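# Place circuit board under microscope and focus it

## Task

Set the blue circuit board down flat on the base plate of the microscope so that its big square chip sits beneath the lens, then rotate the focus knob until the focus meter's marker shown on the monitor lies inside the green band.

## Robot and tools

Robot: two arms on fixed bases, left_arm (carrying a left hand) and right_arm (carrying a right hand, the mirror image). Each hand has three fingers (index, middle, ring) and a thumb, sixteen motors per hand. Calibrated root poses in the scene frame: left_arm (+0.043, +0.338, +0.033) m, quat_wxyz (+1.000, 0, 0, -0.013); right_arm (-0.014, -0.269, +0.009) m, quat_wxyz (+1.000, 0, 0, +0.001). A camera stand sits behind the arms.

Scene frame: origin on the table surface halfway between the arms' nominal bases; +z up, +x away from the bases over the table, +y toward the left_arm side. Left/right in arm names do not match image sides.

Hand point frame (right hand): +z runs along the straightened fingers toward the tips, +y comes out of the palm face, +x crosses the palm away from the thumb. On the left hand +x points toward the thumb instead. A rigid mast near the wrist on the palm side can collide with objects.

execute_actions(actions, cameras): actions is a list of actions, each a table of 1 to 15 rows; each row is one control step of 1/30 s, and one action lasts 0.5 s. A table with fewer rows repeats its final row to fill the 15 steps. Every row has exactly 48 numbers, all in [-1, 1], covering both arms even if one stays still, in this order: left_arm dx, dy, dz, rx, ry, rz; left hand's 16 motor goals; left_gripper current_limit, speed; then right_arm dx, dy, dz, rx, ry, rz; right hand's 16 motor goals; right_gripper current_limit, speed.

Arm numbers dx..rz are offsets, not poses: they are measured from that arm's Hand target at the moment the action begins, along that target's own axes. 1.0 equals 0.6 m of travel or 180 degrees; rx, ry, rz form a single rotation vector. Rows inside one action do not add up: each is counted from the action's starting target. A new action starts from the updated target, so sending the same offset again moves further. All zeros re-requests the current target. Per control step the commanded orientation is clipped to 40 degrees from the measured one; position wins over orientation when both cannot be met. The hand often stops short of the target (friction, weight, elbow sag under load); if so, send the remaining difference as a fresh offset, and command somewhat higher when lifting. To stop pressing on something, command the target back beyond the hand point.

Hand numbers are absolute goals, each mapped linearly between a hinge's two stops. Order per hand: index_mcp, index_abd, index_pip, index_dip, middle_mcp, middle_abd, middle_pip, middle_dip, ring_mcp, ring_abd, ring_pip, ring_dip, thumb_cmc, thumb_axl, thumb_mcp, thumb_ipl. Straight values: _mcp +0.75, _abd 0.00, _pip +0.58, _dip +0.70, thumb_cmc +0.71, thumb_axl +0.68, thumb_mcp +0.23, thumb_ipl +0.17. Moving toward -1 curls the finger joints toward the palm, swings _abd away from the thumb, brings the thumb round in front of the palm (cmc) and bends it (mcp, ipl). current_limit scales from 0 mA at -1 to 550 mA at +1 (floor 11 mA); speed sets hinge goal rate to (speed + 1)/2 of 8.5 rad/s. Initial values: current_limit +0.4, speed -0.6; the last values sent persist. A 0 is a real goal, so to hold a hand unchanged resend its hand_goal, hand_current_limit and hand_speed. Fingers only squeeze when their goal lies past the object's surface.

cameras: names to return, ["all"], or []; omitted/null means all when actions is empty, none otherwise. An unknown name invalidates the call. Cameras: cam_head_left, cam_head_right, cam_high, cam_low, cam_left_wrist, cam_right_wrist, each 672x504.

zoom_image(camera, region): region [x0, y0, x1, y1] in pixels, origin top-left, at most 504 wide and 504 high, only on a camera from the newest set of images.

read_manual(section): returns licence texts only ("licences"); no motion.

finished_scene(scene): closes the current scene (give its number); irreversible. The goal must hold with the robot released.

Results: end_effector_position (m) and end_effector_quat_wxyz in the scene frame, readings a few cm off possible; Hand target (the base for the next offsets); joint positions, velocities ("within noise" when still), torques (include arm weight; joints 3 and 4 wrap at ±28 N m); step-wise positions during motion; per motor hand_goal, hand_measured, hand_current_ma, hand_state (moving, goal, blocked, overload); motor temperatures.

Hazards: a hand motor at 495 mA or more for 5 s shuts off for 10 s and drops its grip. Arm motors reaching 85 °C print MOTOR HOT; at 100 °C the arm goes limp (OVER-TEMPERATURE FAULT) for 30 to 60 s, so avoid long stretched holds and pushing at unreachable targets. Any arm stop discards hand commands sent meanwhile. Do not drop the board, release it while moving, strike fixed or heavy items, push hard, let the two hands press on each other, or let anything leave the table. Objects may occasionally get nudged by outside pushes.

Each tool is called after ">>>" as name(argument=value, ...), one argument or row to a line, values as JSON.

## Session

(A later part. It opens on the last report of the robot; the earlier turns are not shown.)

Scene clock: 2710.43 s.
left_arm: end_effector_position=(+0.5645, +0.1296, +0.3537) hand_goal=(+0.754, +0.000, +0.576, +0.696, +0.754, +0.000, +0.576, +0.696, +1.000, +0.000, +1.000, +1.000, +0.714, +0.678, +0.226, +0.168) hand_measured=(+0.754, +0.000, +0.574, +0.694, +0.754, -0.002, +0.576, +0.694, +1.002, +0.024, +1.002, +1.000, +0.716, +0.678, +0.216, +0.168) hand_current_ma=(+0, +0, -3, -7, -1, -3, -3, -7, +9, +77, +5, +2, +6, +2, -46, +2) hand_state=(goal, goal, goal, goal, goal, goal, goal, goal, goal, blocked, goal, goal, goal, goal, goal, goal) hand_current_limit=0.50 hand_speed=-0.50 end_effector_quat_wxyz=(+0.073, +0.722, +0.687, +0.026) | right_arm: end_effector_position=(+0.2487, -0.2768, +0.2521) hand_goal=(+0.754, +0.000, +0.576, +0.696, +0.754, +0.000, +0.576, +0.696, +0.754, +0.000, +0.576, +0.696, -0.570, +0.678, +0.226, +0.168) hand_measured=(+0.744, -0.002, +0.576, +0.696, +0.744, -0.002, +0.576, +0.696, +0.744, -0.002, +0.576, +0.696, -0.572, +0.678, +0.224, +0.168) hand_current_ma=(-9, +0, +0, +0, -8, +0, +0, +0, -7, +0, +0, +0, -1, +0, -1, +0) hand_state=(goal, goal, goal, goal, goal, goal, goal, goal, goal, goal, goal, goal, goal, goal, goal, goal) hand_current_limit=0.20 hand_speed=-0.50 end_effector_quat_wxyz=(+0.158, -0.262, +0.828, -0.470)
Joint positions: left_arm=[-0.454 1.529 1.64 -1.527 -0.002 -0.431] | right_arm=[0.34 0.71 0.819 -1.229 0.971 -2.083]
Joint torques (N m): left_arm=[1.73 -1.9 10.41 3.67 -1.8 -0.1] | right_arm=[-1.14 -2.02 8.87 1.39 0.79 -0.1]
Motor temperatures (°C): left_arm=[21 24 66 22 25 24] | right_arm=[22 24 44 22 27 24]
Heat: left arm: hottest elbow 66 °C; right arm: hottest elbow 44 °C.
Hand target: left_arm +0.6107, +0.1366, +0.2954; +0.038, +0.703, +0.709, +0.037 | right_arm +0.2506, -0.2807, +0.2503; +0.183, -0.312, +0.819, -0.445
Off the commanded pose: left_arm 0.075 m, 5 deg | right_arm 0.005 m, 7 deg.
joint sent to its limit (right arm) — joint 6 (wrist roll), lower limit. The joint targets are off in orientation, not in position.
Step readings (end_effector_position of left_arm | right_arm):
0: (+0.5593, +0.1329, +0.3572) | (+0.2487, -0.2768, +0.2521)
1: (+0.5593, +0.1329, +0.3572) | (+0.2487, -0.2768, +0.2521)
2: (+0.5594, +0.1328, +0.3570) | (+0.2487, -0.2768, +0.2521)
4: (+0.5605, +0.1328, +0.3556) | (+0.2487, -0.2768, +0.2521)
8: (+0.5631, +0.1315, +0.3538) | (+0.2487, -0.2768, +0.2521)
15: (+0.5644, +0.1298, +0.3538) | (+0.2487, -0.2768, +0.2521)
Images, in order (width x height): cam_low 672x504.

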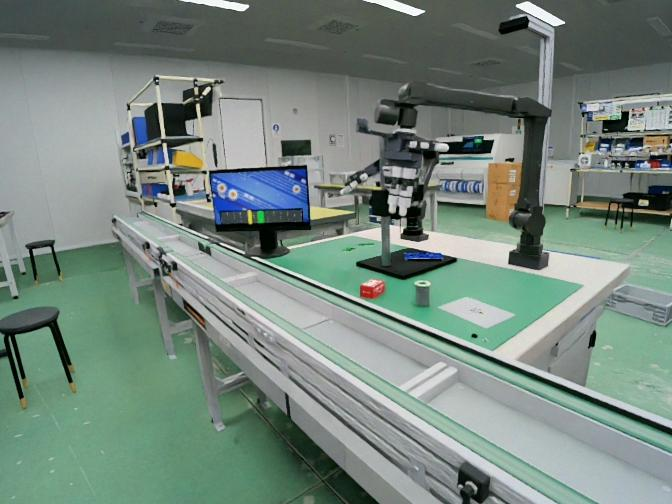

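>>> execute_actions(
  actions=[
    [[0,0.05,0.0053,0,0,0,0.754,0,0.576,0.696,0.754,0,0.576,0.696,1,0,1,1,0.714,0.678,0.226,0.168,0.5,-0.5,0,0,0,0,0,0,0.754,0,0.576,0.696,0.754,0,0.576,0.696,0.754,0,0.576,0.696,-0.571,0.678,0.226,0.168,0.2,-0.5]],
  ],
  cameras=["cam_low"],
)

>>> zoom_image(
  camera="cam_low",
  region=[205, 160, 321, 240],
)

Scene clock: 2716.73 s.
left_arm: end_effector_position=(+0.5720, +0.1267, +0.3477) hand_goal=(+0.754, +0.000, +0.576, +0.696, +0.754, +0.000, +0.576, +0.696, +1.000, +0.000, +1.000, +1.000, +0.714, +0.678, +0.226, +0.168) hand_measured=(+0.754, +0.000, +0.574, +0.694, +0.754, -0.002, +0.576, +0.694, +1.004, -0.002, +1.002, +1.000, +0.716, +0.678, +0.216, +0.168) hand_current_ma=(+0, +0, -3, -7, -1, -3, -3, -7, +12, -3, +6, +2, +6, +2, -46, +2) hand_state=(goal, goal, goal, goal, goal, goal, goal, goal, goal, goal, goal, goal, goal, goal, goal, goal) hand_current_limit=0.50 hand_speed=-0.50 end_effector_quat_wxyz=(+0.051, +0.733, +0.678, +0.010) | right_arm: end_effector_position=(+0.2487, -0.2768, +0.2521) hand_goal=(+0.754, +0.000, +0.576, +0.696, +0.754, +0.000, +0.576, +0.696, +0.754, +0.000, +0.576, +0.696, -0.570, +0.678, +0.226, +0.168) hand_measured=(+0.744, -0.002, +0.576, +0.696, +0.744, -0.002, +0.576, +0.696, +0.744, -0.002, +0.576, +0.696, -0.572, +0.678, +0.224, +0.168) hand_current_ma=(-9, +0, +0, +0, -8, +0, +0, +0, -7, +0, +0, +0, -1, +0, -1, +0) hand_state=(goal, goal, goal, goal, goal, goal, goal, goal, goal, goal, goal, goal, goal, goal, goal, goal) hand_current_limit=0.20 hand_speed=-0.50 end_effector_quat_wxyz=(+0.158, -0.262, +0.828, -0.470)
Joint positions: left_arm=[-0.443 1.579 1.699 -1.587 0.016 -0.391] | right_arm=[0.34 0.71 0.819 -1.229 0.971 -2.083]
Joint torques (N m): left_arm=[2.78 -0.97 11.52 5.49 -2.4 -0.3] | right_arm=[-1.08 -2.08 8.84 1.42 0.82 -0.08]
Motor temperatures (°C): left_arm=[21 24 65 23 27 24] | right_arm=[22 24 44 22 27 24]
Heat: left arm: hottest elbow 65 °C; right arm: hottest elbow 44 °C.
Hand target: left_arm +0.6408, +0.1368, +0.2952; +0.038, +0.703, +0.709, +0.036 | right_arm +0.2506, -0.2807, +0.2503; +0.183, -0.312, +0.819, -0.445
Off the commanded pose: left_arm 0.087 m, 6 deg | right_arm 0.005 m, 7 deg.
joint sent to its limit (right arm) — joint 6 (wrist roll), lower limit. The joint targets are off in orientation, not in position.
Step readings (end_effector_position of left_arm | right_arm):
0: (+0.5644, +0.1297, +0.3536) | (+0.2487, -0.2768, +0.2521)
1: (+0.5645, +0.1296, +0.3536) | (+0.2487, -0.2768, +0.2521)
2: (+0.5652, +0.1294, +0.3535) | (+0.2487, -0.2768, +0.2521)
4: (+0.5673, +0.1284, +0.3518) | (+0.2487, -0.2768, +0.2521)
8: (+0.5706, +0.1276, +0.3486) | (+0.2487, -0.2768, +0.2521)
15: (+0.5719, +0.1268, +0.3480) | (+0.2487, -0.2768, +0.2521)
Images, in order (width x height): cam_low 672x504.

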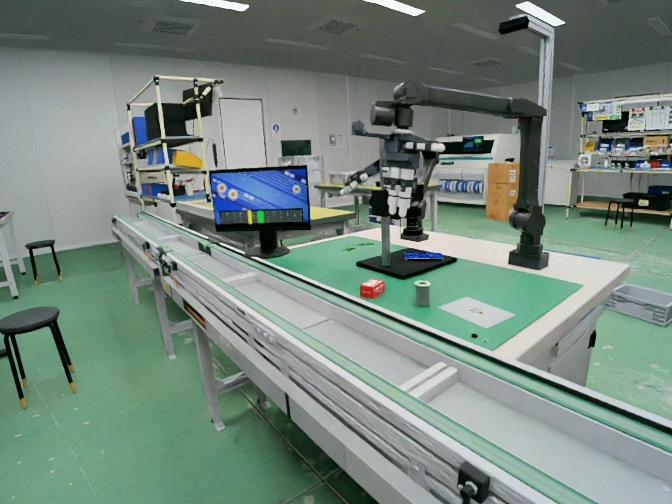

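Scaled by 4.345.

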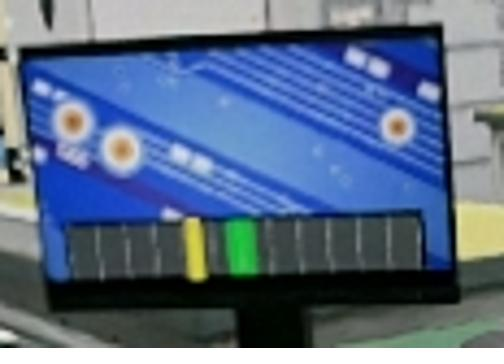

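>>> execute_actions(
  actions=[
    [[0,-0.0788,-0.1425,0,0,0,0.754,0,0.576,0.696,0.754,0,0.576,0.696,1,0,1,1,0.714,0.678,0.226,0.168,0.5,-0.5,0,0,0,0,0,0,0.754,0,0.576,0.696,0.754,0,0.576,0.696,0.754,0,0.576,0.696,-0.571,0.678,0.226,0.168,0.2,-0.5]],
  ],
  cameras=["cam_head_left"],
)

>>> zoom_image(
  camera="cam_head_left",
  region=[280, 20, 440, 140],
)

Scene clock: 2734.77 s.
left_arm: end_effector_position=(+0.5713, +0.1370, +0.3597) hand_goal=(+0.754, +0.000, +0.576, +0.696, +0.754, +0.000, +0.576, +0.696, +1.000, +0.000, +1.000, +1.000, +0.714, +0.678, +0.226, +0.168) hand_measured=(+0.754, +0.000, +0.574, +0.694, +0.754, -0.002, +0.576, +0.694, +0.998, -0.002, +1.000, +1.000, +0.716, +0.678, +0.216, +0.168) hand_current_ma=(+0, +0, -3, -7, -1, -3, -3, -7, -6, -5, +0, +0, +6, +2, -46, +2) hand_state=(goal, goal, goal, goal, goal, goal, goal, goal, goal, goal, goal, goal, goal, goal, goal, goal) hand_current_limit=0.50 hand_speed=-0.50 end_effector_quat_wxyz=(+0.025, +0.711, +0.702, +0.032) | right_arm: end_effector_position=(+0.2487, -0.2768, +0.2521) hand_goal=(+0.754, +0.000, +0.576, +0.696, +0.754, +0.000, +0.576, +0.696, +0.754, +0.000, +0.576, +0.696, -0.570, +0.678, +0.226, +0.168) hand_measured=(+0.744, -0.002, +0.576, +0.696, +0.744, -0.002, +0.576, +0.696, +0.744, -0.002, +0.576, +0.696, -0.572, +0.678, +0.224, +0.168) hand_current_ma=(-9, +0, +0, +0, -8, +0, +0, +0, -7, +0, +0, +0, -1, +0, -1, +0) hand_state=(goal, goal, goal, goal, goal, goal, goal, goal, goal, goal, goal, goal, goal, goal, goal, goal) hand_current_limit=0.20 hand_speed=-0.50 end_effector_quat_wxyz=(+0.158, -0.262, +0.828, -0.470)
Joint positions: left_arm=[-0.454 1.603 1.759 -1.659 -0.045 -0.466] | right_arm=[0.34 0.71 0.819 -1.229 0.971 -2.083]
Joint torques (N m): left_arm=[0.15 -10.11 15.15 0.28 -0.26 0.05] | right_arm=[-1.2 -1.96 8.81 1.43 0.81 -0.08]
Motor temperatures (°C): left_arm=[21 24 63 23 32 24] | right_arm=[22 24 44 22 27 24]
Heat: left arm: hottest elbow 63 °C; right arm: hottest elbow 44 °C.
Hand target: left_arm +0.5849, +0.1367, +0.3755; +0.038, +0.703, +0.709, +0.037 | right_arm +0.2506, -0.2807, +0.2503; +0.183, -0.312, +0.819, -0.445
Off the commanded pose: left_arm 0.021 m, 2 deg | right_arm 0.005 m, 7 deg.
joint sent to its limit (right arm) — joint 6 (wrist roll), lower limit. The joint targets are off in orientation, not in position.
Step readings (end_effector_position of left_arm | right_arm):
0: (+0.5721, +0.1266, +0.3479) | (+0.2487, -0.2768, +0.2521)
1: (+0.5718, +0.1268, +0.3481) | (+0.2487, -0.2768, +0.2521)
2: (+0.5711, +0.1278, +0.3499) | (+0.2487, -0.2768, +0.2521)
4: (+0.5701, +0.1298, +0.3510) | (+0.2487, -0.2768, +0.2521)
8: (+0.5690, +0.1312, +0.3529) | (+0.2487, -0.2768, +0.2521)
15: (+0.5711, +0.1366, +0.3596) | (+0.2487, -0.2768, +0.2521)
Images, in order (width x height): cam_head_left 672x504.

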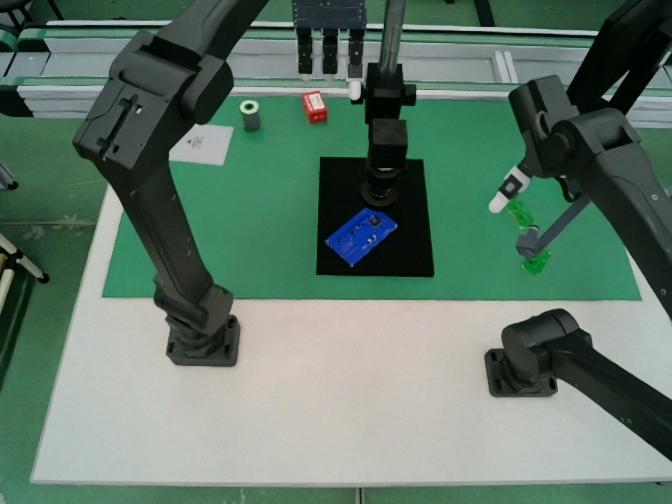

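Scaled by 3.150.

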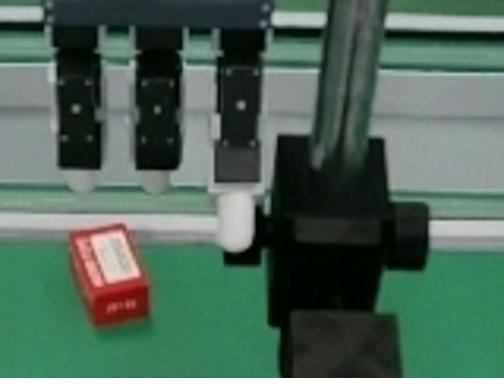

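>>> execute_actions(
  actions=[
    [[-0.0067,0.016,-0.0235,0,0,0,0.754,0,0.576,0.696,0.754,0,0.576,0.696,1,0,1,1,0.714,0.678,0.226,0.168,0.5,-0.5,0,0,0,0,0,0,0.754,0,0.576,0.696,0.754,0,0.576,0.696,0.754,0,0.576,0.696,-0.571,0.678,0.226,0.168,0.2,-0.5]],
  ],
)

Scene clock: 2741.20 s.
left_arm: end_effector_position=(+0.5801, +0.1328, +0.3742) hand_goal=(+0.754, +0.000, +0.576, +0.696, +0.754, +0.000, +0.576, +0.696, +1.000, +0.000, +1.000, +1.000, +0.714, +0.678, +0.226, +0.168) hand_measured=(+0.754, +0.000, +0.574, +0.694, +0.754, -0.002, +0.576, +0.694, +0.998, -0.002, +1.000, +1.000, +0.716, +0.678, +0.216, +0.168) hand_current_ma=(+0, +0, -3, -7, -1, -3, -3, -7, -8, -4, +0, +0, +6, +2, -46, +2) hand_state=(goal, goal, goal, goal, goal, goal, goal, goal, goal, goal, goal, goal, goal, goal, goal, goal) hand_current_limit=0.50 hand_speed=-0.50 end_effector_quat_wxyz=(+0.031, +0.710, +0.702, +0.034) | right_arm: end_effector_position=(+0.2487, -0.2768, +0.2521) hand_goal=(+0.754, +0.000, +0.576, +0.696, +0.754, +0.000, +0.576, +0.696, +0.754, +0.000, +0.576, +0.696, -0.570, +0.678, +0.226, +0.168) hand_measured=(+0.744, -0.002, +0.576, +0.696, +0.744, -0.002, +0.576, +0.696, +0.744, -0.002, +0.576, +0.696, -0.572, +0.678, +0.224, +0.168) hand_current_ma=(-9, +0, +0, +0, -8, +0, +0, +0, -7, +0, +0, +0, -1, +0, -1, +0) hand_state=(goal, goal, goal, goal, goal, goal, goal, goal, goal, goal, goal, goal, goal, goal, goal, goal) hand_current_limit=0.20 hand_speed=-0.50 end_effector_quat_wxyz=(+0.158, -0.262, +0.828, -0.470)
Joint positions: left_arm=[-0.454 1.629 1.826 -1.689 -0.046 -0.467] | right_arm=[0.34 0.71 0.819 -1.229 0.971 -2.083]
Joint torques (N m): left_arm=[0.15 -11.05 15.1 0.34 -0.25 0.02] | right_arm=[-1.26 -1.9 8.84 1.43 0.82 -0.08]
Motor temperatures (°C): left_arm=[21 24 65 23 30 24] | right_arm=[22 24 44 22 27 24]
Heat: left arm: hottest elbow 65 °C; right arm: hottest elbow 44 °C.
Hand target: left_arm +0.5929, +0.1327, +0.3905; +0.038, +0.703, +0.709, +0.036 | right_arm +0.2506, -0.2807, +0.2503; +0.183, -0.312, +0.819, -0.445
Off the commanded pose: left_arm 0.021 m, 1 deg | right_arm 0.005 m, 7 deg.
joint sent to its limit (left arm) — joint 4 (wrist pitch), lower limit. The joint targets still meet the commanded pose.
joint sent to its limit (right arm) — joint 6 (wrist roll), lower limit. The joint targets are off in orientation, not in position.
Step readings (end_effector_position of left_arm | right_arm):
0: (+0.5713, +0.1371, +0.3597) | (+0.2487, -0.2768, +0.2521)
1: (+0.5713, +0.1371, +0.3599) | (+0.2487, -0.2768, +0.2521)
2: (+0.5715, +0.1370, +0.3606) | (+0.2487, -0.2768, +0.2521)
4: (+0.5732, +0.1362, +0.3635) | (+0.2487, -0.2768, +0.2521)
8: (+0.5790, +0.1334, +0.3715) | (+0.2487, -0.2768, +0.2521)
15: (+0.5798, +0.1329, +0.3757) | (+0.2487, -0.2768, +0.2521)

>>> execute_actions(
  actions=[
    [[0.003,-0.0165,0.157,0,0,0,0.754,0,0.576,0.696,0.754,0,0.576,0.696,1,0,1,1,0.714,0.678,0.226,0.168,0.5,-0.5,0,0,0,0,0,0,0.754,0,0.576,0.696,0.754,0,0.576,0.696,0.754,0,0.576,0.696,-0.571,0.678,0.226,0.168,0.2,-0.5]],
  ],
  cameras=["cam_low"],
)

>>> zoom_image(
  camera="cam_low",
  region=[205, 160, 321, 240],
)

Scene clock: 2746.40 s.
left_arm: end_effector_position=(+0.5763, +0.1353, +0.3732) hand_goal=(+0.754, +0.000, +0.576, +0.696, +0.754, +0.000, +0.576, +0.696, +1.000, +0.000, +1.000, +1.000, +0.714, +0.678, +0.226, +0.168) hand_measured=(+0.752, +0.000, +0.574, +0.694, +0.752, +0.000, +0.576, +0.694, +1.002, +0.018, +1.002, +1.000, +0.716, +0.678, +0.216, +0.168) hand_current_ma=(-3, +1, -3, -7, -3, -2, -3, -7, +5, +60, +4, +2, +5, +2, -43, +1) hand_state=(goal, goal, goal, goal, goal, goal, goal, goal, goal, goal, goal, goal, goal, goal, goal, goal) hand_current_limit=0.50 hand_speed=-0.50 end_effector_quat_wxyz=(+0.095, +0.704, +0.702, +0.044) | right_arm: end_effector_position=(+0.2487, -0.2768, +0.2521) hand_goal=(+0.754, +0.000, +0.576, +0.696, +0.754, +0.000, +0.576, +0.696, +0.754, +0.000, +0.576, +0.696, -0.570, +0.678, +0.226, +0.168) hand_measured=(+0.744, -0.002, +0.576, +0.696, +0.744, -0.002, +0.576, +0.696, +0.744, -0.002, +0.576, +0.696, -0.572, +0.678, +0.224, +0.168) hand_current_ma=(-9, +0, +0, +0, -8, +0, +0, +0, -7, +0, +0, +0, -1, +0, -1, +0) hand_state=(goal, goal, goal, goal, goal, goal, goal, goal, goal, goal, goal, goal, goal, goal, goal, goal) hand_current_limit=0.20 hand_speed=-0.50 end_effector_quat_wxyz=(+0.158, -0.262, +0.828, -0.470)
Joint positions: left_arm=[-0.448 1.529 1.674 -1.507 -0.026 -0.468] | right_arm=[0.34 0.71 0.819 -1.229 0.971 -2.083]
Joint torques (N m): left_arm=[-0.32 -4.01 4.98 2.84 -0.97 0.07] | right_arm=[-1.26 -2.2 8.83 1.44 0.82 -0.09]
Motor temperatures (°C): left_arm=[21 24 66 23 29 24] | right_arm=[22 24 44 22 27 24]
Heat: left arm: hottest elbow 66 °C; right arm: hottest elbow 44 °C.
Hand target: left_arm +0.5929, +0.1342, +0.2957; +0.038, +0.703, +0.709, +0.036 | right_arm +0.2506, -0.2807, +0.2503; +0.183, -0.312, +0.819, -0.445
Off the commanded pose: left_arm 0.079 m, 7 deg | right_arm 0.005 m, 7 deg.
joint sent to its limit (right arm) — joint 6 (wrist roll), lower limit. The joint targets are off in orientation, not in position.
Step readings (end_effector_position of left_arm | right_arm):
0: (+0.5801, +0.1328, +0.3742) | (+0.2487, -0.2768, +0.2521)
1: (+0.5803, +0.1327, +0.3743) | (+0.2487, -0.2768, +0.2521)
2: (+0.5817, +0.1320, +0.3733) | (+0.2487, -0.2768, +0.2521)
4: (+0.5854, +0.1292, +0.3666) | (+0.2487, -0.2768, +0.2521)
8: (+0.5792, +0.1340, +0.3709) | (+0.2487, -0.2768, +0.2521)
15: (+0.5766, +0.1352, +0.3729) | (+0.2487, -0.2768, +0.2521)
Images, in order (width x height): cam_low 672x504.

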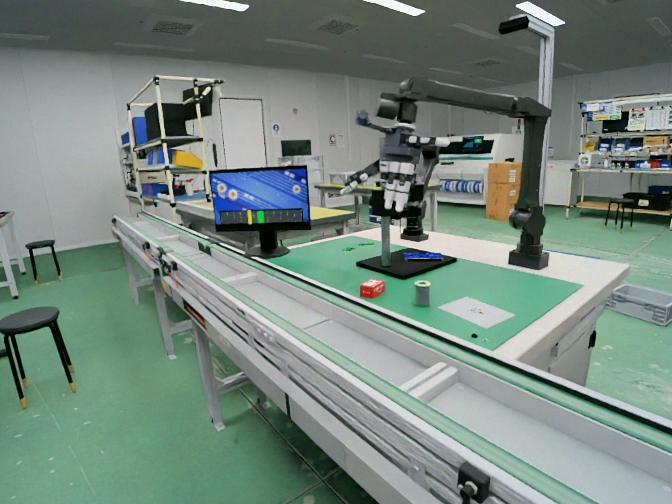

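Scaled by 4.345.

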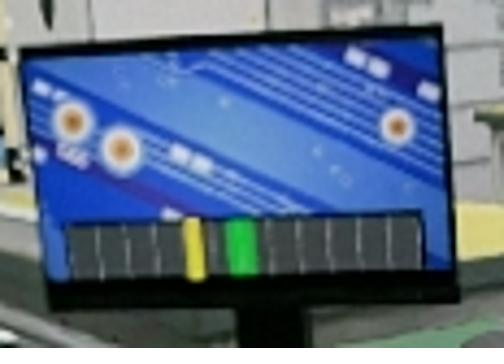

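>>> execute_actions(
  actions=[
    [[0,0.05,0.0053,0,0,0,0.754,0,0.576,0.696,0.754,0,0.576,0.696,1,0,1,1,0.714,0.678,0.226,0.168,0.5,-0.5,0,0,0,0,0,0,0.754,0,0.576,0.696,0.754,0,0.576,0.696,0.754,0,0.576,0.696,-0.571,0.678,0.226,0.168,0.2,-0.5]],
  ],
  cameras=["cam_low"],
)

>>> zoom_image(
  camera="cam_low",
  region=[205, 160, 321, 240],
)

Scene clock: 2752.37 s.
left_arm: end_effector_position=(+0.5827, +0.1322, +0.3696) hand_goal=(+0.754, +0.000, +0.576, +0.696, +0.754, +0.000, +0.576, +0.696, +1.000, +0.000, +1.000, +1.000, +0.714, +0.678, +0.226, +0.168) hand_measured=(+0.752, +0.000, +0.574, +0.694, +0.752, +0.000, +0.576, +0.694, +1.002, +0.032, +1.002, +1.002, +0.716, +0.678, +0.216, +0.168) hand_current_ma=(-3, +1, -3, -7, -3, -2, -3, -7, +10, +106, +7, +3, +5, +2, -43, +1) hand_state=(goal, goal, goal, goal, goal, goal, goal, goal, goal, blocked, goal, goal, goal, goal, goal, goal) hand_current_limit=0.50 hand_speed=-0.50 end_effector_quat_wxyz=(+0.090, +0.714, +0.693, +0.035) | right_arm: end_effector_position=(+0.2487, -0.2768, +0.2521) hand_goal=(+0.754, +0.000, +0.576, +0.696, +0.754, +0.000, +0.576, +0.696, +0.754, +0.000, +0.576, +0.696, -0.570, +0.678, +0.226, +0.168) hand_measured=(+0.744, -0.002, +0.576, +0.696, +0.744, -0.002, +0.576, +0.696, +0.744, -0.002, +0.576, +0.696, -0.572, +0.678, +0.224, +0.168) hand_current_ma=(-9, +0, +0, +0, -8, +0, +0, +0, -7, +0, +0, +0, -1, +0, -1, +0) hand_state=(goal, goal, goal, goal, goal, goal, goal, goal, goal, goal, goal, goal, goal, goal, goal, goal) hand_current_limit=0.20 hand_speed=-0.50 end_effector_quat_wxyz=(+0.158, -0.262, +0.828, -0.470)
Joint positions: left_arm=[-0.437 1.553 1.699 -1.523 -0.006 -0.433] | right_arm=[0.34 0.71 0.819 -1.229 0.971 -2.083]
Joint torques (N m): left_arm=[0.79 -1.96 8.92 3.08 -1.64 -0.01] | right_arm=[-1.2 -2.14 8.84 1.43 0.8 -0.08]
Motor temperatures (°C): left_arm=[21 24 64 23 28 24] | right_arm=[22 24 44 22 27 24]
Heat: left arm: hottest elbow 64 °C; right arm: hottest elbow 44 °C.
Hand target: left_arm +0.6232, +0.1346, +0.2957; +0.038, +0.703, +0.709, +0.036 | right_arm +0.2506, -0.2807, +0.2503; +0.183, -0.312, +0.819, -0.445
Off the commanded pose: left_arm 0.084 m, 6 deg | right_arm 0.005 m, 7 deg.
joint sent to its limit (right arm) — joint 6 (wrist roll), lower limit. The joint targets are off in orientation, not in position.
Step readings (end_effector_position of left_arm | right_arm):
0: (+0.5763, +0.1353, +0.3732) | (+0.2487, -0.2768, +0.2521)
1: (+0.5763, +0.1352, +0.3732) | (+0.2487, -0.2768, +0.2521)
2: (+0.5765, +0.1356, +0.3730) | (+0.2487, -0.2768, +0.2521)
4: (+0.5783, +0.1364, +0.3722) | (+0.2487, -0.2768, +0.2521)
8: (+0.5811, +0.1341, +0.3701) | (+0.2487, -0.2768, +0.2521)
15: (+0.5826, +0.1323, +0.3696) | (+0.2487, -0.2768, +0.2521)
Images, in order (width x height): cam_low 672x504.

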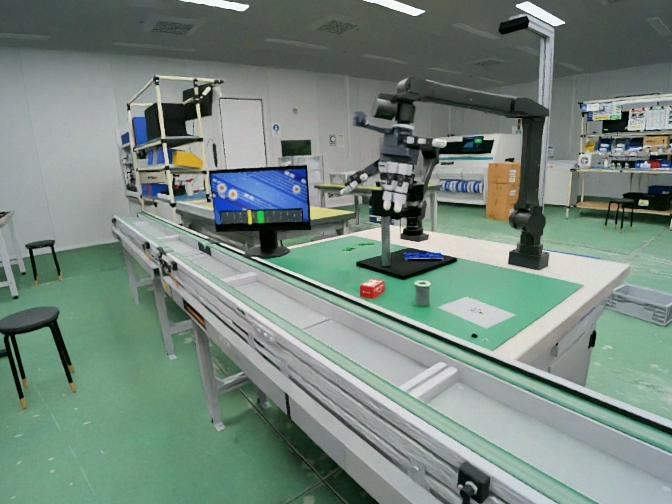

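Scaled by 4.345.

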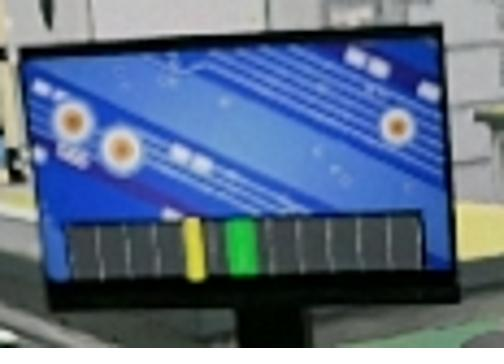

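>>> execute_actions(
  actions=[
    [[0,0.055,0.012,0,0,0,0.754,0,0.576,0.696,0.754,0,0.576,0.696,1,0,1,1,0.714,0.678,0.226,0.168,0.5,-0.5,0,0,0,0,0,0,0.754,0,0.576,0.696,0.754,0,0.576,0.696,0.754,0,0.576,0.696,-0.571,0.678,0.226,0.168,0.2,-0.5]],
  ],
  cameras=["cam_low"],
)

>>> zoom_image(
  camera="cam_low",
  region=[205, 160, 321, 240],
)

Scene clock: 2755.87 s.
left_arm: end_effector_position=(+0.5917, +0.1293, +0.3624) hand_goal=(+0.754, +0.000, +0.576, +0.696, +0.754, +0.000, +0.576, +0.696, +1.000, +0.000, +1.000, +1.000, +0.714, +0.678, +0.226, +0.168) hand_measured=(+0.752, +0.000, +0.574, +0.694, +0.752, +0.000, +0.576, +0.694, +1.004, +0.004, +1.004, +1.002, +0.716, +0.678, +0.216, +0.168) hand_current_ma=(-3, +1, -3, -7, -3, -2, -3, -7, +15, +8, +9, +4, +5, +2, -43, +1) hand_state=(goal, goal, goal, goal, goal, goal, goal, goal, goal, goal, goal, goal, goal, goal, goal, goal) hand_current_limit=0.50 hand_speed=-0.50 end_effector_quat_wxyz=(+0.069, +0.726, +0.684, +0.018) | right_arm: end_effector_position=(+0.2487, -0.2768, +0.2521) hand_goal=(+0.754, +0.000, +0.576, +0.696, +0.754, +0.000, +0.576, +0.696, +0.754, +0.000, +0.576, +0.696, -0.570, +0.678, +0.226, +0.168) hand_measured=(+0.744, -0.002, +0.576, +0.696, +0.744, -0.002, +0.576, +0.696, +0.744, -0.002, +0.576, +0.696, -0.572, +0.678, +0.224, +0.168) hand_current_ma=(-9, +0, +0, +0, -8, +0, +0, +0, -7, +0, +0, +0, -1, +0, -1, +0) hand_state=(goal, goal, goal, goal, goal, goal, goal, goal, goal, goal, goal, goal, goal, goal, goal, goal) hand_current_limit=0.20 hand_speed=-0.50 end_effector_quat_wxyz=(+0.158, -0.262, +0.828, -0.470)
Joint positions: left_arm=[-0.423 1.606 1.76 -1.584 0.016 -0.39] | right_arm=[0.34 0.71 0.819 -1.229 0.971 -2.083]
Joint torques (N m): left_arm=[1.79 -1.9 10.29 5.19 -2.37 -0.19] | right_arm=[-1.2 -2.08 8.81 1.42 0.81 -0.08]
Motor temperatures (°C): left_arm=[21 24 63 23 29 24] | right_arm=[22 24 44 22 27 24]
Heat: left arm: hottest elbow 63 °C; right arm: hottest elbow 44 °C.
Hand target: left_arm +0.6567, +0.1349, +0.2921; +0.038, +0.703, +0.709, +0.037 | right_arm +0.2506, -0.2807, +0.2503; +0.183, -0.312, +0.819, -0.445
Off the commanded pose: left_arm 0.096 m, 6 deg | right_arm 0.005 m, 7 deg.
joint sent to its limit (right arm) — joint 6 (wrist roll), lower limit. The joint targets are off in orientation, not in position.
Step readings (end_effector_position of left_arm | right_arm):
0: (+0.5827, +0.1322, +0.3696) | (+0.2487, -0.2768, +0.2521)
1: (+0.5828, +0.1321, +0.3696) | (+0.2487, -0.2768, +0.2521)
2: (+0.5836, +0.1318, +0.3695) | (+0.2487, -0.2768, +0.2521)
4: (+0.5860, +0.1308, +0.3676) | (+0.2487, -0.2768, +0.2521)
8: (+0.5899, +0.1303, +0.3634) | (+0.2487, -0.2768, +0.2521)
15: (+0.5915, +0.1294, +0.3626) | (+0.2487, -0.2768, +0.2521)
Images, in order (width x height): cam_low 672x504.

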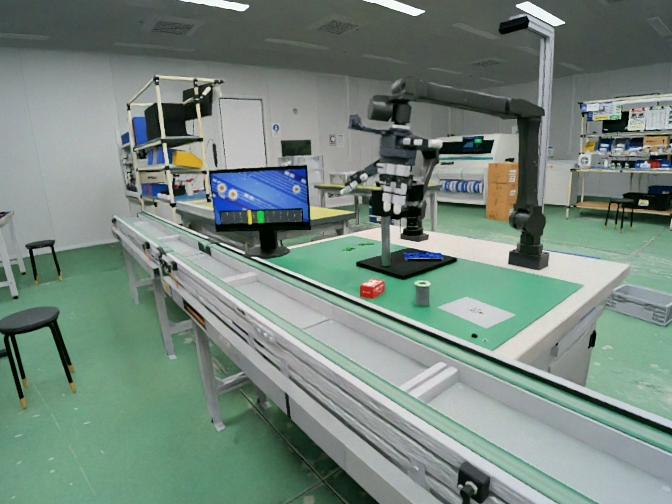

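Scaled by 4.345.

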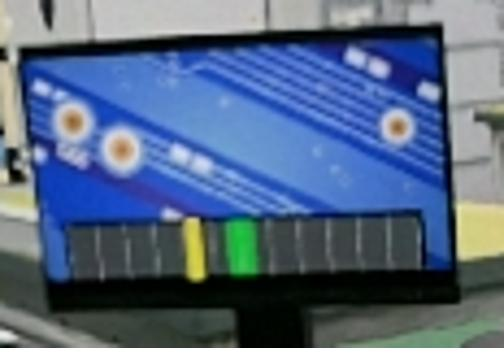

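>>> execute_actions(
  actions=[
    [[0,0.055,0.012,0,0,0,0.754,0,0.576,0.696,0.754,0,0.576,0.696,1,0,1,1,0.714,0.678,0.226,0.168,0.5,-0.5,0,0,0,0,0,0,0.754,0,0.576,0.696,0.754,0,0.576,0.696,0.754,0,0.576,0.696,-0.571,0.678,0.226,0.168,0.2,-0.5]],
  ],
  cameras=["cam_low"],
)

>>> zoom_image(
  camera="cam_low",
  region=[205, 160, 321, 240],
)

Scene clock: 2761.97 s.
left_arm: end_effector_position=(+0.6004, +0.1265, +0.3548) hand_goal=(+0.754, +0.000, +0.576, +0.696, +0.754, +0.000, +0.576, +0.696, +1.000, +0.000, +1.000, +1.000, +0.714, +0.678, +0.226, +0.168) hand_measured=(+0.752, +0.000, +0.574, +0.694, +0.752, +0.000, +0.576, +0.694, +1.006, -0.036, +1.004, +1.002, +0.716, +0.678, +0.216, +0.168) hand_current_ma=(-3, +1, -3, -7, -3, -2, -3, -7, +18, -121, +11, +5, +5, +2, -43, +1) hand_state=(goal, goal, goal, goal, goal, goal, goal, goal, goal, blocked, goal, goal, goal, goal, goal, goal) hand_current_limit=0.50 hand_speed=-0.50 end_effector_quat_wxyz=(+0.046, +0.739, +0.672, +0.002) | right_arm: end_effector_position=(+0.2487, -0.2768, +0.2521) hand_goal=(+0.754, +0.000, +0.576, +0.696, +0.754, +0.000, +0.576, +0.696, +0.754, +0.000, +0.576, +0.696, -0.570, +0.678, +0.226, +0.168) hand_measured=(+0.744, -0.002, +0.576, +0.696, +0.744, -0.002, +0.576, +0.696, +0.744, -0.002, +0.576, +0.696, -0.572, +0.678, +0.224, +0.168) hand_current_ma=(-9, +0, +0, +0, -8, +0, +0, +0, -7, +0, +0, +0, -1, +0, -1, +0) hand_state=(goal, goal, goal, goal, goal, goal, goal, goal, goal, goal, goal, goal, goal, goal, goal, goal) hand_current_limit=0.20 hand_speed=-0.50 end_effector_quat_wxyz=(+0.158, -0.262, +0.828, -0.470)
Joint positions: left_arm=[-0.411 1.663 1.826 -1.648 0.032 -0.344] | right_arm=[0.34 0.71 0.819 -1.229 0.971 -2.083]
Joint torques (N m): left_arm=[2.84 -0.79 11.63 7.1 -2.85 -0.41] | right_arm=[-1.38 -1.96 8.84 1.43 0.79 -0.08]
Motor temperatures (°C): left_arm=[21 24 62 23 32 24] | right_arm=[22 24 44 22 27 24]
Heat: left arm: hottest elbow 62 °C; right arm: hottest elbow 44 °C.
Hand target: left_arm +0.6902, +0.1351, +0.2883; +0.038, +0.703, +0.709, +0.036 | right_arm +0.2506, -0.2807, +0.2503; +0.183, -0.312, +0.819, -0.445
Off the commanded pose: left_arm 0.112 m, 7 deg | right_arm 0.005 m, 7 deg.
joint sent to its limit (right arm) — joint 6 (wrist roll), lower limit. The joint targets are off in orientation, not in position.
Step readings (end_effector_position of left_arm | right_arm):
0: (+0.5918, +0.1293, +0.3622) | (+0.2487, -0.2768, +0.2521)
1: (+0.5919, +0.1292, +0.3623) | (+0.2487, -0.2768, +0.2521)
2: (+0.5926, +0.1289, +0.3620) | (+0.2487, -0.2768, +0.2521)
4: (+0.5952, +0.1280, +0.3585) | (+0.2487, -0.2768, +0.2521)
8: (+0.5989, +0.1275, +0.3545) | (+0.2487, -0.2768, +0.2521)
15: (+0.6003, +0.1265, +0.3545) | (+0.2487, -0.2768, +0.2521)
Images, in order (width x height): cam_low 672x504.

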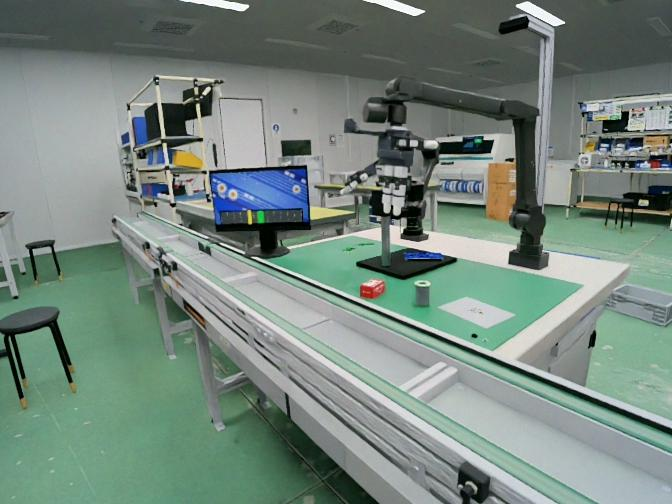

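Scaled by 4.345.

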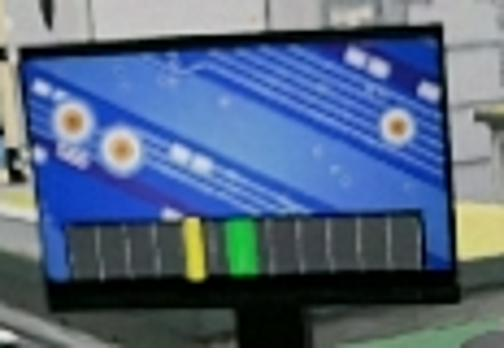

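>>> zoom_image(
  camera="cam_low",
  region=[350, 130, 450, 230],
)

>>> execute_actions(
  actions=[],
  cameras=["all"],
)

>>> zoom_image(
  camera="cam_head_right",
  region=[260, 20, 420, 140],
)

>>> zoom_image(
  camera="cam_head_left",
  region=[280, 20, 440, 140],
)

Scaled by 5.040.

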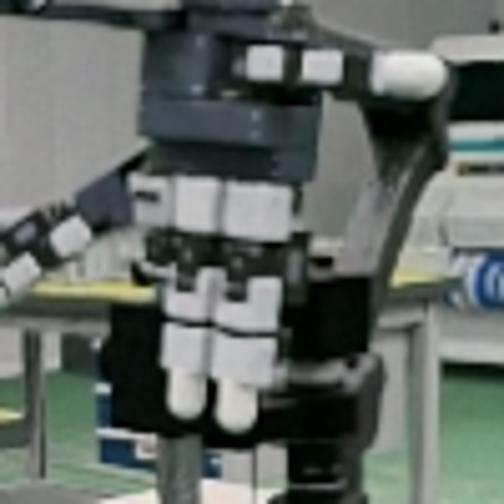

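Scene clock: 2776.43 s.
left_arm: end_effector_position=(+0.6005, +0.1264, +0.3547) hand_goal=(+0.754, +0.000, +0.576, +0.696, +0.754, +0.000, +0.576, +0.696, +1.000, +0.000, +1.000, +1.000, +0.714, +0.678, +0.226, +0.168) hand_measured=(+0.752, +0.000, +0.574, +0.694, +0.752, +0.000, +0.576, +0.694, +1.006, -0.036, +1.004, +1.002, +0.716, +0.678, +0.216, +0.168) hand_current_ma=(-3, +1, -3, -7, -3, -2, -3, -7, +18, -122, +11, +5, +5, +2, -43, +1) hand_state=(goal, goal, goal, goal, goal, goal, goal, goal, goal, blocked, goal, goal, goal, goal, goal, goal) hand_current_limit=0.50 hand_speed=-0.50 end_effector_quat_wxyz=(+0.046, +0.739, +0.672, +0.002) | right_arm: end_effector_position=(+0.2487, -0.2768, +0.2521) hand_goal=(+0.754, +0.000, +0.576, +0.696, +0.754, +0.000, +0.576, +0.696, +0.754, +0.000, +0.576, +0.696, -0.570, +0.678, +0.226, +0.168) hand_measured=(+0.744, -0.002, +0.576, +0.696, +0.744, -0.002, +0.576, +0.696, +0.744, -0.002, +0.576, +0.696, -0.572, +0.678, +0.224, +0.168) hand_current_ma=(-9, +0, +0, +0, -8, +0, +0, +0, -7, +0, +0, +0, -1, +0, -1, +0) hand_state=(goal, goal, goal, goal, goal, goal, goal, goal, goal, goal, goal, goal, goal, goal, goal, goal) hand_current_limit=0.20 hand_speed=-0.50 end_effector_quat_wxyz=(+0.158, -0.262, +0.828, -0.470)
Joint positions: left_arm=[-0.411 1.663 1.826 -1.648 0.032 -0.344] | right_arm=[0.34 0.71 0.819 -1.229 0.971 -2.083]
Joint velocities: within noise
Joint torques (N m): left_arm=[2.73 -0.79 11.69 7.13 -2.86 -0.43] | right_arm=[-1.26 -1.96 8.84 1.4 0.82 -0.08]
Motor temperatures (°C): left_arm=[21 24 63 24 37 24] | right_arm=[22 24 44 22 27 24]
Heat: left arm: hottest elbow 63 °C; right arm: hottest elbow 44 °C.
Hand target: left_arm +0.6903, +0.1350, +0.2883; +0.038, +0.703, +0.709, +0.036 | right_arm +0.2506, -0.2807, +0.2503; +0.183, -0.312, +0.819, -0.445
Off the commanded pose: left_arm 0.112 m, 7 deg | right_arm 0.005 m, 7 deg.

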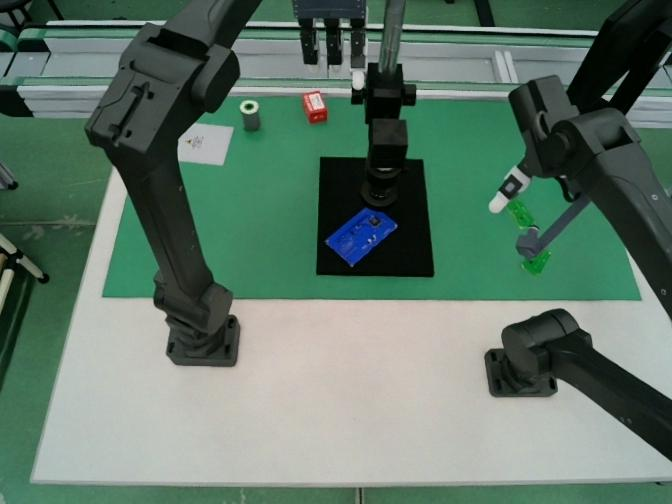

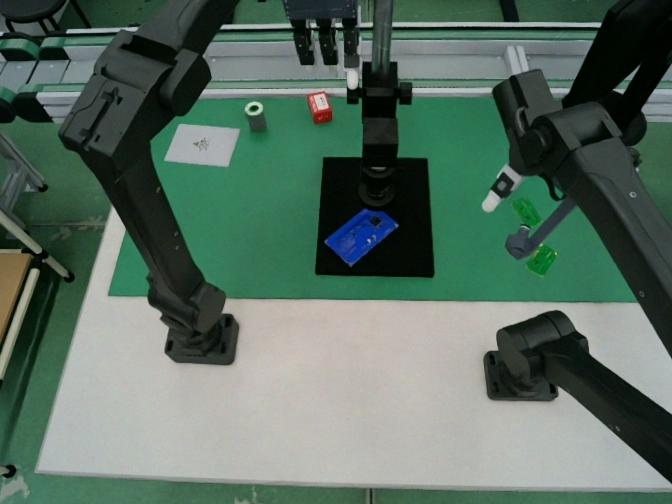

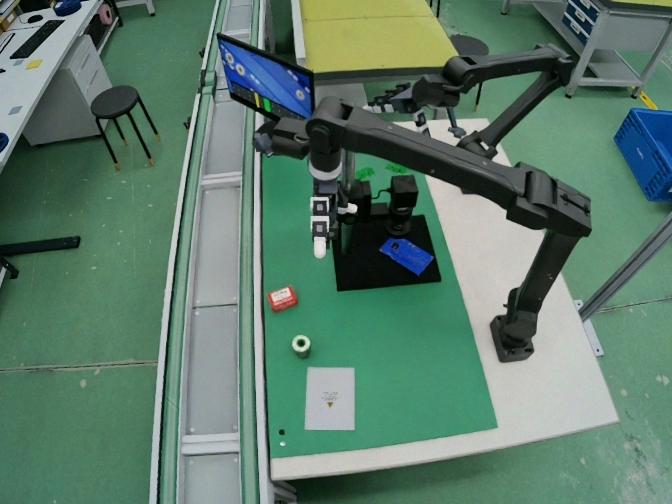

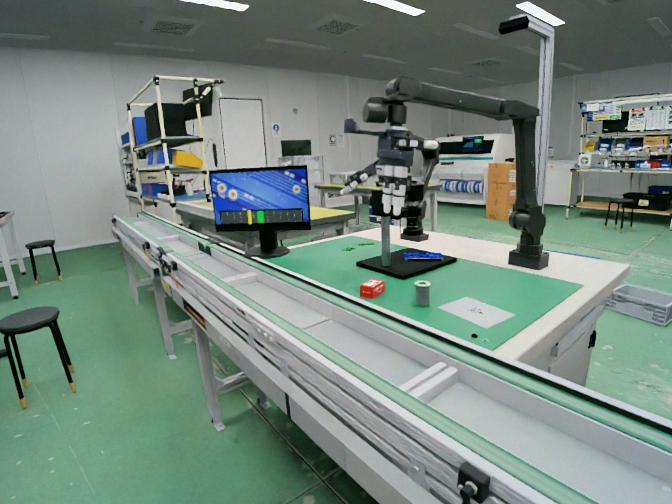

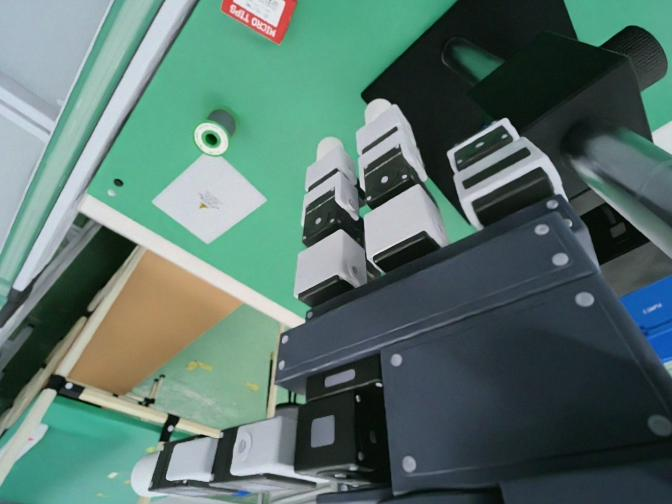

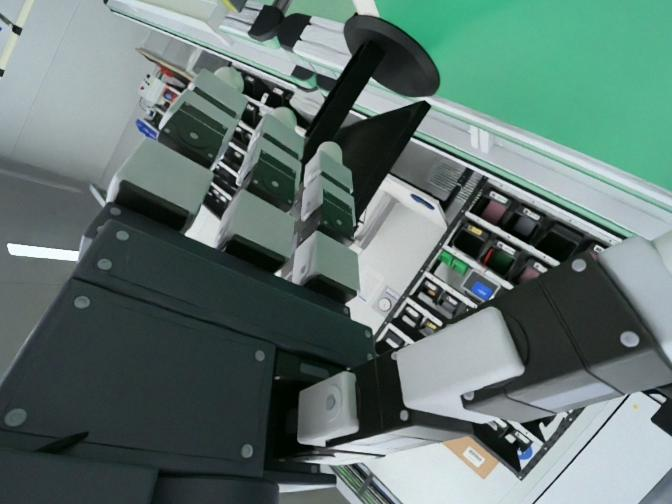

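Scaled by 3.150.

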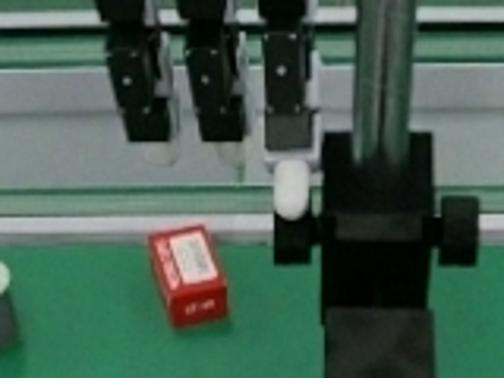

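Scaled by 3.150.

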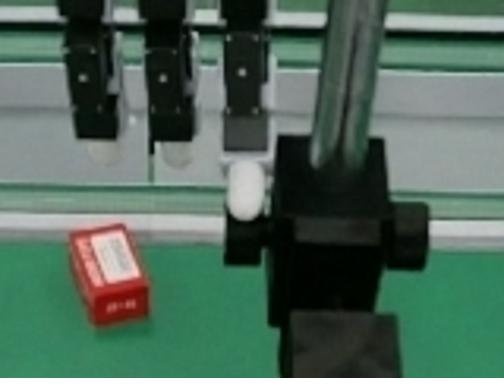

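>>> execute_actions(
  actions=[
    [[0,-0.10,-0.12,0,0,0,0.754,0,0.576,0.696,0.754,0,0.576,0.696,1,0,1,1,0.714,0.678,0.226,0.168,0.5,-0.5,0,0,0,0,0,0,0.754,0,0.576,0.696,0.754,0,0.576,0.696,0.754,0,0.576,0.696,-0.571,0.678,0.226,0.168,0.2,-0.5]],
    [[-0.003,-0.015,-0.095,-0.0333,0,0,0.754,0,0.576,0.696,0.754,0,0.576,0.696,1,0,1,1,0.714,0.678,0.226,0.168,0.5,-0.5,0,0,0,0,0,0,0.754,0,0.576,0.696,0.754,0,0.576,0.696,0.754,0,0.576,0.696,-0.571,0.678,0.226,0.168,0.2,-0.5]],
  ],
)

Scene clock: 2799.43 s.
left_arm: end_effector_position=(+0.5960, +0.1369, +0.3800) hand_goal=(+0.754, +0.000, +0.576, +0.696, +0.754, +0.000, +0.576, +0.696, +1.000, +0.000, +1.000, +1.000, +0.714, +0.678, +0.226, +0.168) hand_measured=(+0.752, +0.000, +0.574, +0.694, +0.752, +0.000, +0.576, +0.694, +0.998, -0.002, +1.000, +1.000, +0.716, +0.678, +0.216, +0.168) hand_current_ma=(-3, +1, -3, -7, -3, -2, -3, -7, -6, -8, +0, +0, +5, +2, -43, +1) hand_state=(goal, goal, goal, goal, goal, goal, goal, goal, goal, goal, goal, goal, goal, goal, goal, goal) hand_current_limit=0.50 hand_speed=-0.50 end_effector_quat_wxyz=(+0.041, +0.708, +0.702, +0.062) | right_arm: end_effector_position=(+0.2487, -0.2768, +0.2521) hand_goal=(+0.754, +0.000, +0.576, +0.696, +0.754, +0.000, +0.576, +0.696, +0.754, +0.000, +0.576, +0.696, -0.570, +0.678, +0.226, +0.168) hand_measured=(+0.744, -0.002, +0.576, +0.696, +0.744, -0.002, +0.576, +0.696, +0.744, -0.002, +0.576, +0.696, -0.572, +0.678, +0.224, +0.168) hand_current_ma=(-9, +0, +0, +0, -8, +0, +0, +0, -7, +0, +0, +0, -1, +0, -1, +0) hand_state=(goal, goal, goal, goal, goal, goal, goal, goal, goal, goal, goal, goal, goal, goal, goal, goal) hand_current_limit=0.20 hand_speed=-0.50 end_effector_quat_wxyz=(+0.158, -0.262, +0.828, -0.470)
Joint positions: left_arm=[-0.448 1.639 1.837 -1.652 -0.092 -0.461] | right_arm=[0.34 0.71 0.819 -1.229 0.971 -2.083]
Joint torques (N m): left_arm=[-0.5 -12.63 15.12 1.42 -0.31 0] | right_arm=[-1.2 -1.96 8.9 1.42 0.82 -0.08]
Motor temperatures (°C): left_arm=[22 24 64 25 41 24] | right_arm=[22 24 44 22 27 24]
Heat: left arm: hottest elbow 64 °C; right arm: hottest elbow 44 °C.
Hand target: left_arm +0.6082, +0.1329, +0.4094; +0.074, +0.700, +0.706, +0.074 | right_arm +0.2506, -0.2807, +0.2503; +0.183, -0.312, +0.819, -0.445
Off the commanded pose: left_arm 0.032 m, 4 deg | right_arm 0.005 m, 7 deg.
joint sent to its limit (right arm) — joint 6 (wrist roll), lower limit. The joint targets are off in orientation, not in position.
Step readings (end_effector_position of left_arm | right_arm):
0: (+0.6005, +0.1264, +0.3547) | (+0.2487, -0.2768, +0.2521)
1: (+0.6003, +0.1265, +0.3546) | (+0.2487, -0.2768, +0.2521)
2: (+0.5996, +0.1274, +0.3557) | (+0.2487, -0.2768, +0.2521)
4: (+0.5980, +0.1285, +0.3570) | (+0.2487, -0.2768, +0.2521)
8: (+0.5955, +0.1286, +0.3606) | (+0.2487, -0.2768, +0.2521)
15: (+0.5942, +0.1303, +0.3609) | (+0.2487, -0.2768, +0.2521)
16: (+0.5941, +0.1307, +0.3609) | (+0.2487, -0.2768, +0.2521)
17: (+0.5937, +0.1312, +0.3624) | (+0.2487, -0.2768, +0.2521)
19: (+0.5921, +0.1315, +0.3674) | (+0.2487, -0.2768, +0.2521)
23: (+0.5947, +0.1345, +0.3782) | (+0.2487, -0.2768, +0.2521)
30: (+0.5960, +0.1366, +0.3800) | (+0.2487, -0.2768, +0.2521)

>>> execute_actions(
  actions=[
    [[-0.007,-0.0287,0.2154,0,0,0,0.754,0,0.576,0.696,0.754,0,0.576,0.696,1,0,1,1,0.714,0.678,0.226,0.168,0.5,-0.5,0,0,0,0,0,0,0.754,0,0.576,0.696,0.754,0,0.576,0.696,0.754,0,0.576,0.696,-0.571,0.678,0.226,0.168,0.2,-0.5]],
  ],
  cameras=["cam_low","cam_head_left"],
)

>>> zoom_image(
  camera="cam_low",
  region=[205, 160, 321, 240],
)

>>> zoom_image(
  camera="cam_head_left",
  region=[280, 20, 440, 140],
)

Scene clock: 2807.77 s.
left_arm: end_effector_position=(+0.6167, +0.1283, +0.2812) hand_goal=(+0.754, +0.000, +0.576, +0.696, +0.754, +0.000, +0.576, +0.696, +1.000, +0.000, +1.000, +1.000, +0.714, +0.678, +0.226, +0.168) hand_measured=(+0.754, +0.000, +0.576, +0.694, +0.754, +0.000, +0.576, +0.694, +0.998, +0.002, +1.000, +1.000, +0.716, +0.678, +0.218, +0.168) hand_current_ma=(+0, +0, -2, -7, +0, -2, -2, -7, -9, +8, -2, +0, +6, +2, -40, +1) hand_state=(goal, goal, goal, goal, goal, goal, goal, goal, goal, goal, goal, goal, goal, goal, goal, goal) hand_current_limit=0.50 hand_speed=-0.50 end_effector_quat_wxyz=(+0.071, +0.702, +0.705, +0.072) | right_arm: end_effector_position=(+0.2487, -0.2768, +0.2521) hand_goal=(+0.754, +0.000, +0.576, +0.696, +0.754, +0.000, +0.576, +0.696, +0.754, +0.000, +0.576, +0.696, -0.570, +0.678, +0.226, +0.168) hand_measured=(+0.744, -0.002, +0.576, +0.696, +0.744, -0.002, +0.576, +0.696, +0.744, -0.002, +0.576, +0.696, -0.572, +0.678, +0.224, +0.168) hand_current_ma=(-9, +0, +0, +0, -8, +0, +0, +0, -7, +0, +0, +0, -1, +0, -1, +0) hand_state=(goal, goal, goal, goal, goal, goal, goal, goal, goal, goal, goal, goal, goal, goal, goal, goal) hand_current_limit=0.20 hand_speed=-0.50 end_effector_quat_wxyz=(+0.158, -0.262, +0.828, -0.470)
Joint positions: left_arm=[-0.446 1.644 1.567 -1.312 -0.092 -0.467] | right_arm=[0.34 0.71 0.819 -1.229 0.971 -2.083]
Joint torques (N m): left_arm=[-0.73 -13.22 10.17 1.54 -0.31 0.09] | right_arm=[-1.2 -1.96 8.8 1.37 0.82 -0.09]
Motor temperatures (°C): left_arm=[22 24 67 24 37 24] | right_arm=[22 24 44 22 27 24]
Heat: left arm: hottest elbow 67 °C; right arm: hottest elbow 44 °C.
Hand target: left_arm +0.6183, +0.1285, +0.2792; +0.074, +0.700, +0.706, +0.073 | right_arm +0.2506, -0.2807, +0.2503; +0.183, -0.312, +0.819, -0.445
Off the commanded pose: left_arm 0.002 m, 0 deg | right_arm 0.005 m, 7 deg.
joint sent to its limit (right arm) — joint 6 (wrist roll), lower limit. The joint targets are off in orientation, not in position.
Step readings (end_effector_position of left_arm | right_arm):
0: (+0.5960, +0.1370, +0.3800) | (+0.2487, -0.2768, +0.2521)
1: (+0.5965, +0.1367, +0.3803) | (+0.2487, -0.2768, +0.2521)
2: (+0.5994, +0.1353, +0.3793) | (+0.2487, -0.2768, +0.2521)
4: (+0.6069, +0.1313, +0.3708) | (+0.2487, -0.2768, +0.2521)
8: (+0.6086, +0.1319, +0.3385) | (+0.2487, -0.2768, +0.2521)
15: (+0.6130, +0.1300, +0.2800) | (+0.2487, -0.2768, +0.2521)
Images, in order (width x height): cam_head_left 672x504, cam_low 672x504.

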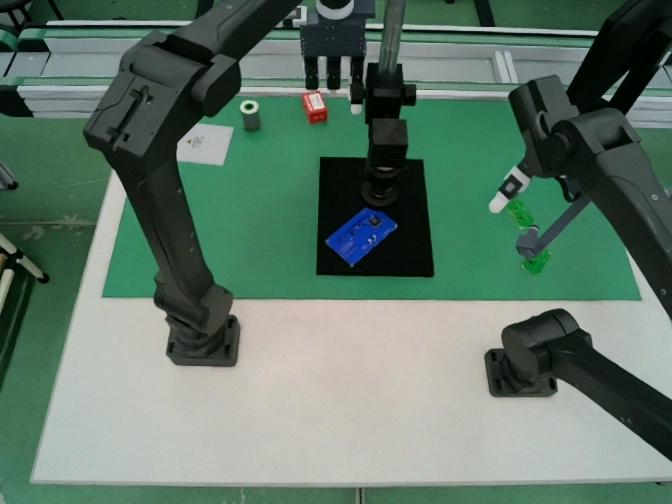

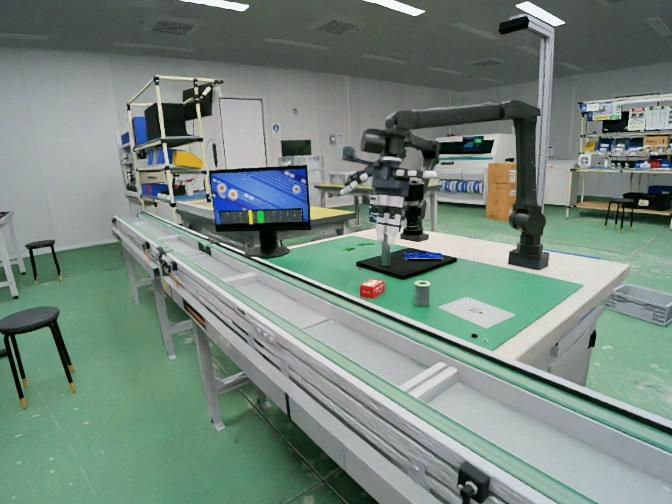

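Scaled by 4.345.

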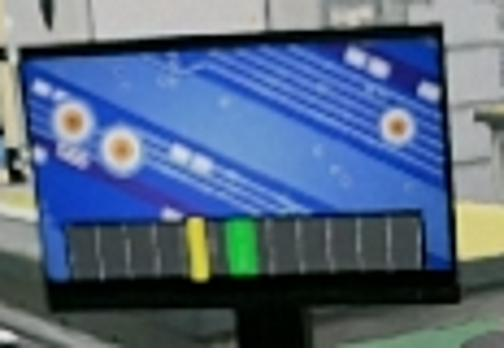

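Scaled by 3.150.

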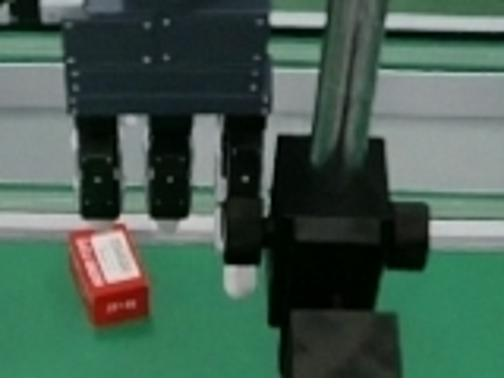

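>>> execute_actions(
  actions=[
    [[0.007,0.074,-0.1717,0,0,0,0.754,0,0.576,0.696,0.754,0,0.576,0.696,1,0,1,1,0.714,0.678,0.226,0.168,0.5,-0.5,0,0,0,0,0,0,0.754,0,0.576,0.696,0.754,0,0.576,0.696,0.754,0,0.576,0.696,-0.571,0.678,0.226,0.168,0.2,-0.5]],
  ],
)

Scene clock: 2819.37 s.
left_arm: end_effector_position=(+0.6302, +0.1330, +0.3704) hand_goal=(+0.754, +0.000, +0.576, +0.696, +0.754, +0.000, +0.576, +0.696, +1.000, +0.000, +1.000, +1.000, +0.714, +0.678, +0.226, +0.168) hand_measured=(+0.754, +0.000, +0.576, +0.694, +0.754, +0.000, +0.576, +0.694, +0.996, +0.002, +1.000, +1.000, +0.716, +0.678, +0.218, +0.168) hand_current_ma=(+0, +0, -2, -7, +0, -2, -2, -7, -12, +7, -2, +0, +6, +2, -40, +1) hand_state=(goal, goal, goal, goal, goal, goal, goal, goal, goal, goal, goal, goal, goal, goal, goal, goal) hand_current_limit=0.50 hand_speed=-0.50 end_effector_quat_wxyz=(+0.062, +0.701, +0.707, +0.070) | right_arm: end_effector_position=(+0.2487, -0.2768, +0.2521) hand_goal=(+0.754, +0.000, +0.576, +0.696, +0.754, +0.000, +0.576, +0.696, +0.754, +0.000, +0.576, +0.696, -0.570, +0.678, +0.226, +0.168) hand_measured=(+0.744, -0.002, +0.576, +0.696, +0.744, -0.002, +0.576, +0.696, +0.744, -0.002, +0.576, +0.696, -0.572, +0.678, +0.224, +0.168) hand_current_ma=(-9, +0, +0, +0, -8, +0, +0, +0, -7, +0, +0, +0, -1, +0, -1, +0) hand_state=(goal, goal, goal, goal, goal, goal, goal, goal, goal, goal, goal, goal, goal, goal, goal, goal) hand_current_limit=0.20 hand_speed=-0.50 end_effector_quat_wxyz=(+0.158, -0.262, +0.828, -0.470)
Joint positions: left_arm=[-0.428 1.697 1.873 -1.585 -0.092 -0.454] | right_arm=[0.34 0.71 0.819 -1.229 0.971 -2.083]
Joint torques (N m): left_arm=[0.21 -12.92 14.67 0.51 -0.14 0.22] | right_arm=[-1.26 -1.85 8.81 1.39 0.81 -0.07]
Motor temperatures (°C): left_arm=[21 25 66 23 34 24] | right_arm=[22 24 44 22 27 24]
Heat: left arm: hottest elbow 66 °C; right arm: hottest elbow 44 °C.
Hand target: left_arm +0.6402, +0.1329, +0.3894; +0.075, +0.700, +0.706, +0.074 | right_arm +0.2506, -0.2807, +0.2503; +0.183, -0.312, +0.819, -0.445
Off the commanded pose: left_arm 0.021 m, 2 deg | right_arm 0.005 m, 7 deg.
joint sent to its limit (right arm) — joint 6 (wrist roll), lower limit. The joint targets are off in orientation, not in position.
Step readings (end_effector_position of left_arm | right_arm):
0: (+0.6167, +0.1283, +0.2812) | (+0.2487, -0.2768, +0.2521)
1: (+0.6165, +0.1284, +0.2812) | (+0.2487, -0.2768, +0.2521)
2: (+0.6151, +0.1291, +0.2821) | (+0.2487, -0.2768, +0.2521)
4: (+0.6101, +0.1338, +0.2891) | (+0.2487, -0.2768, +0.2521)
8: (+0.6150, +0.1348, +0.3347) | (+0.2487, -0.2768, +0.2521)
15: (+0.6245, +0.1355, +0.3942) | (+0.2487, -0.2768, +0.2521)


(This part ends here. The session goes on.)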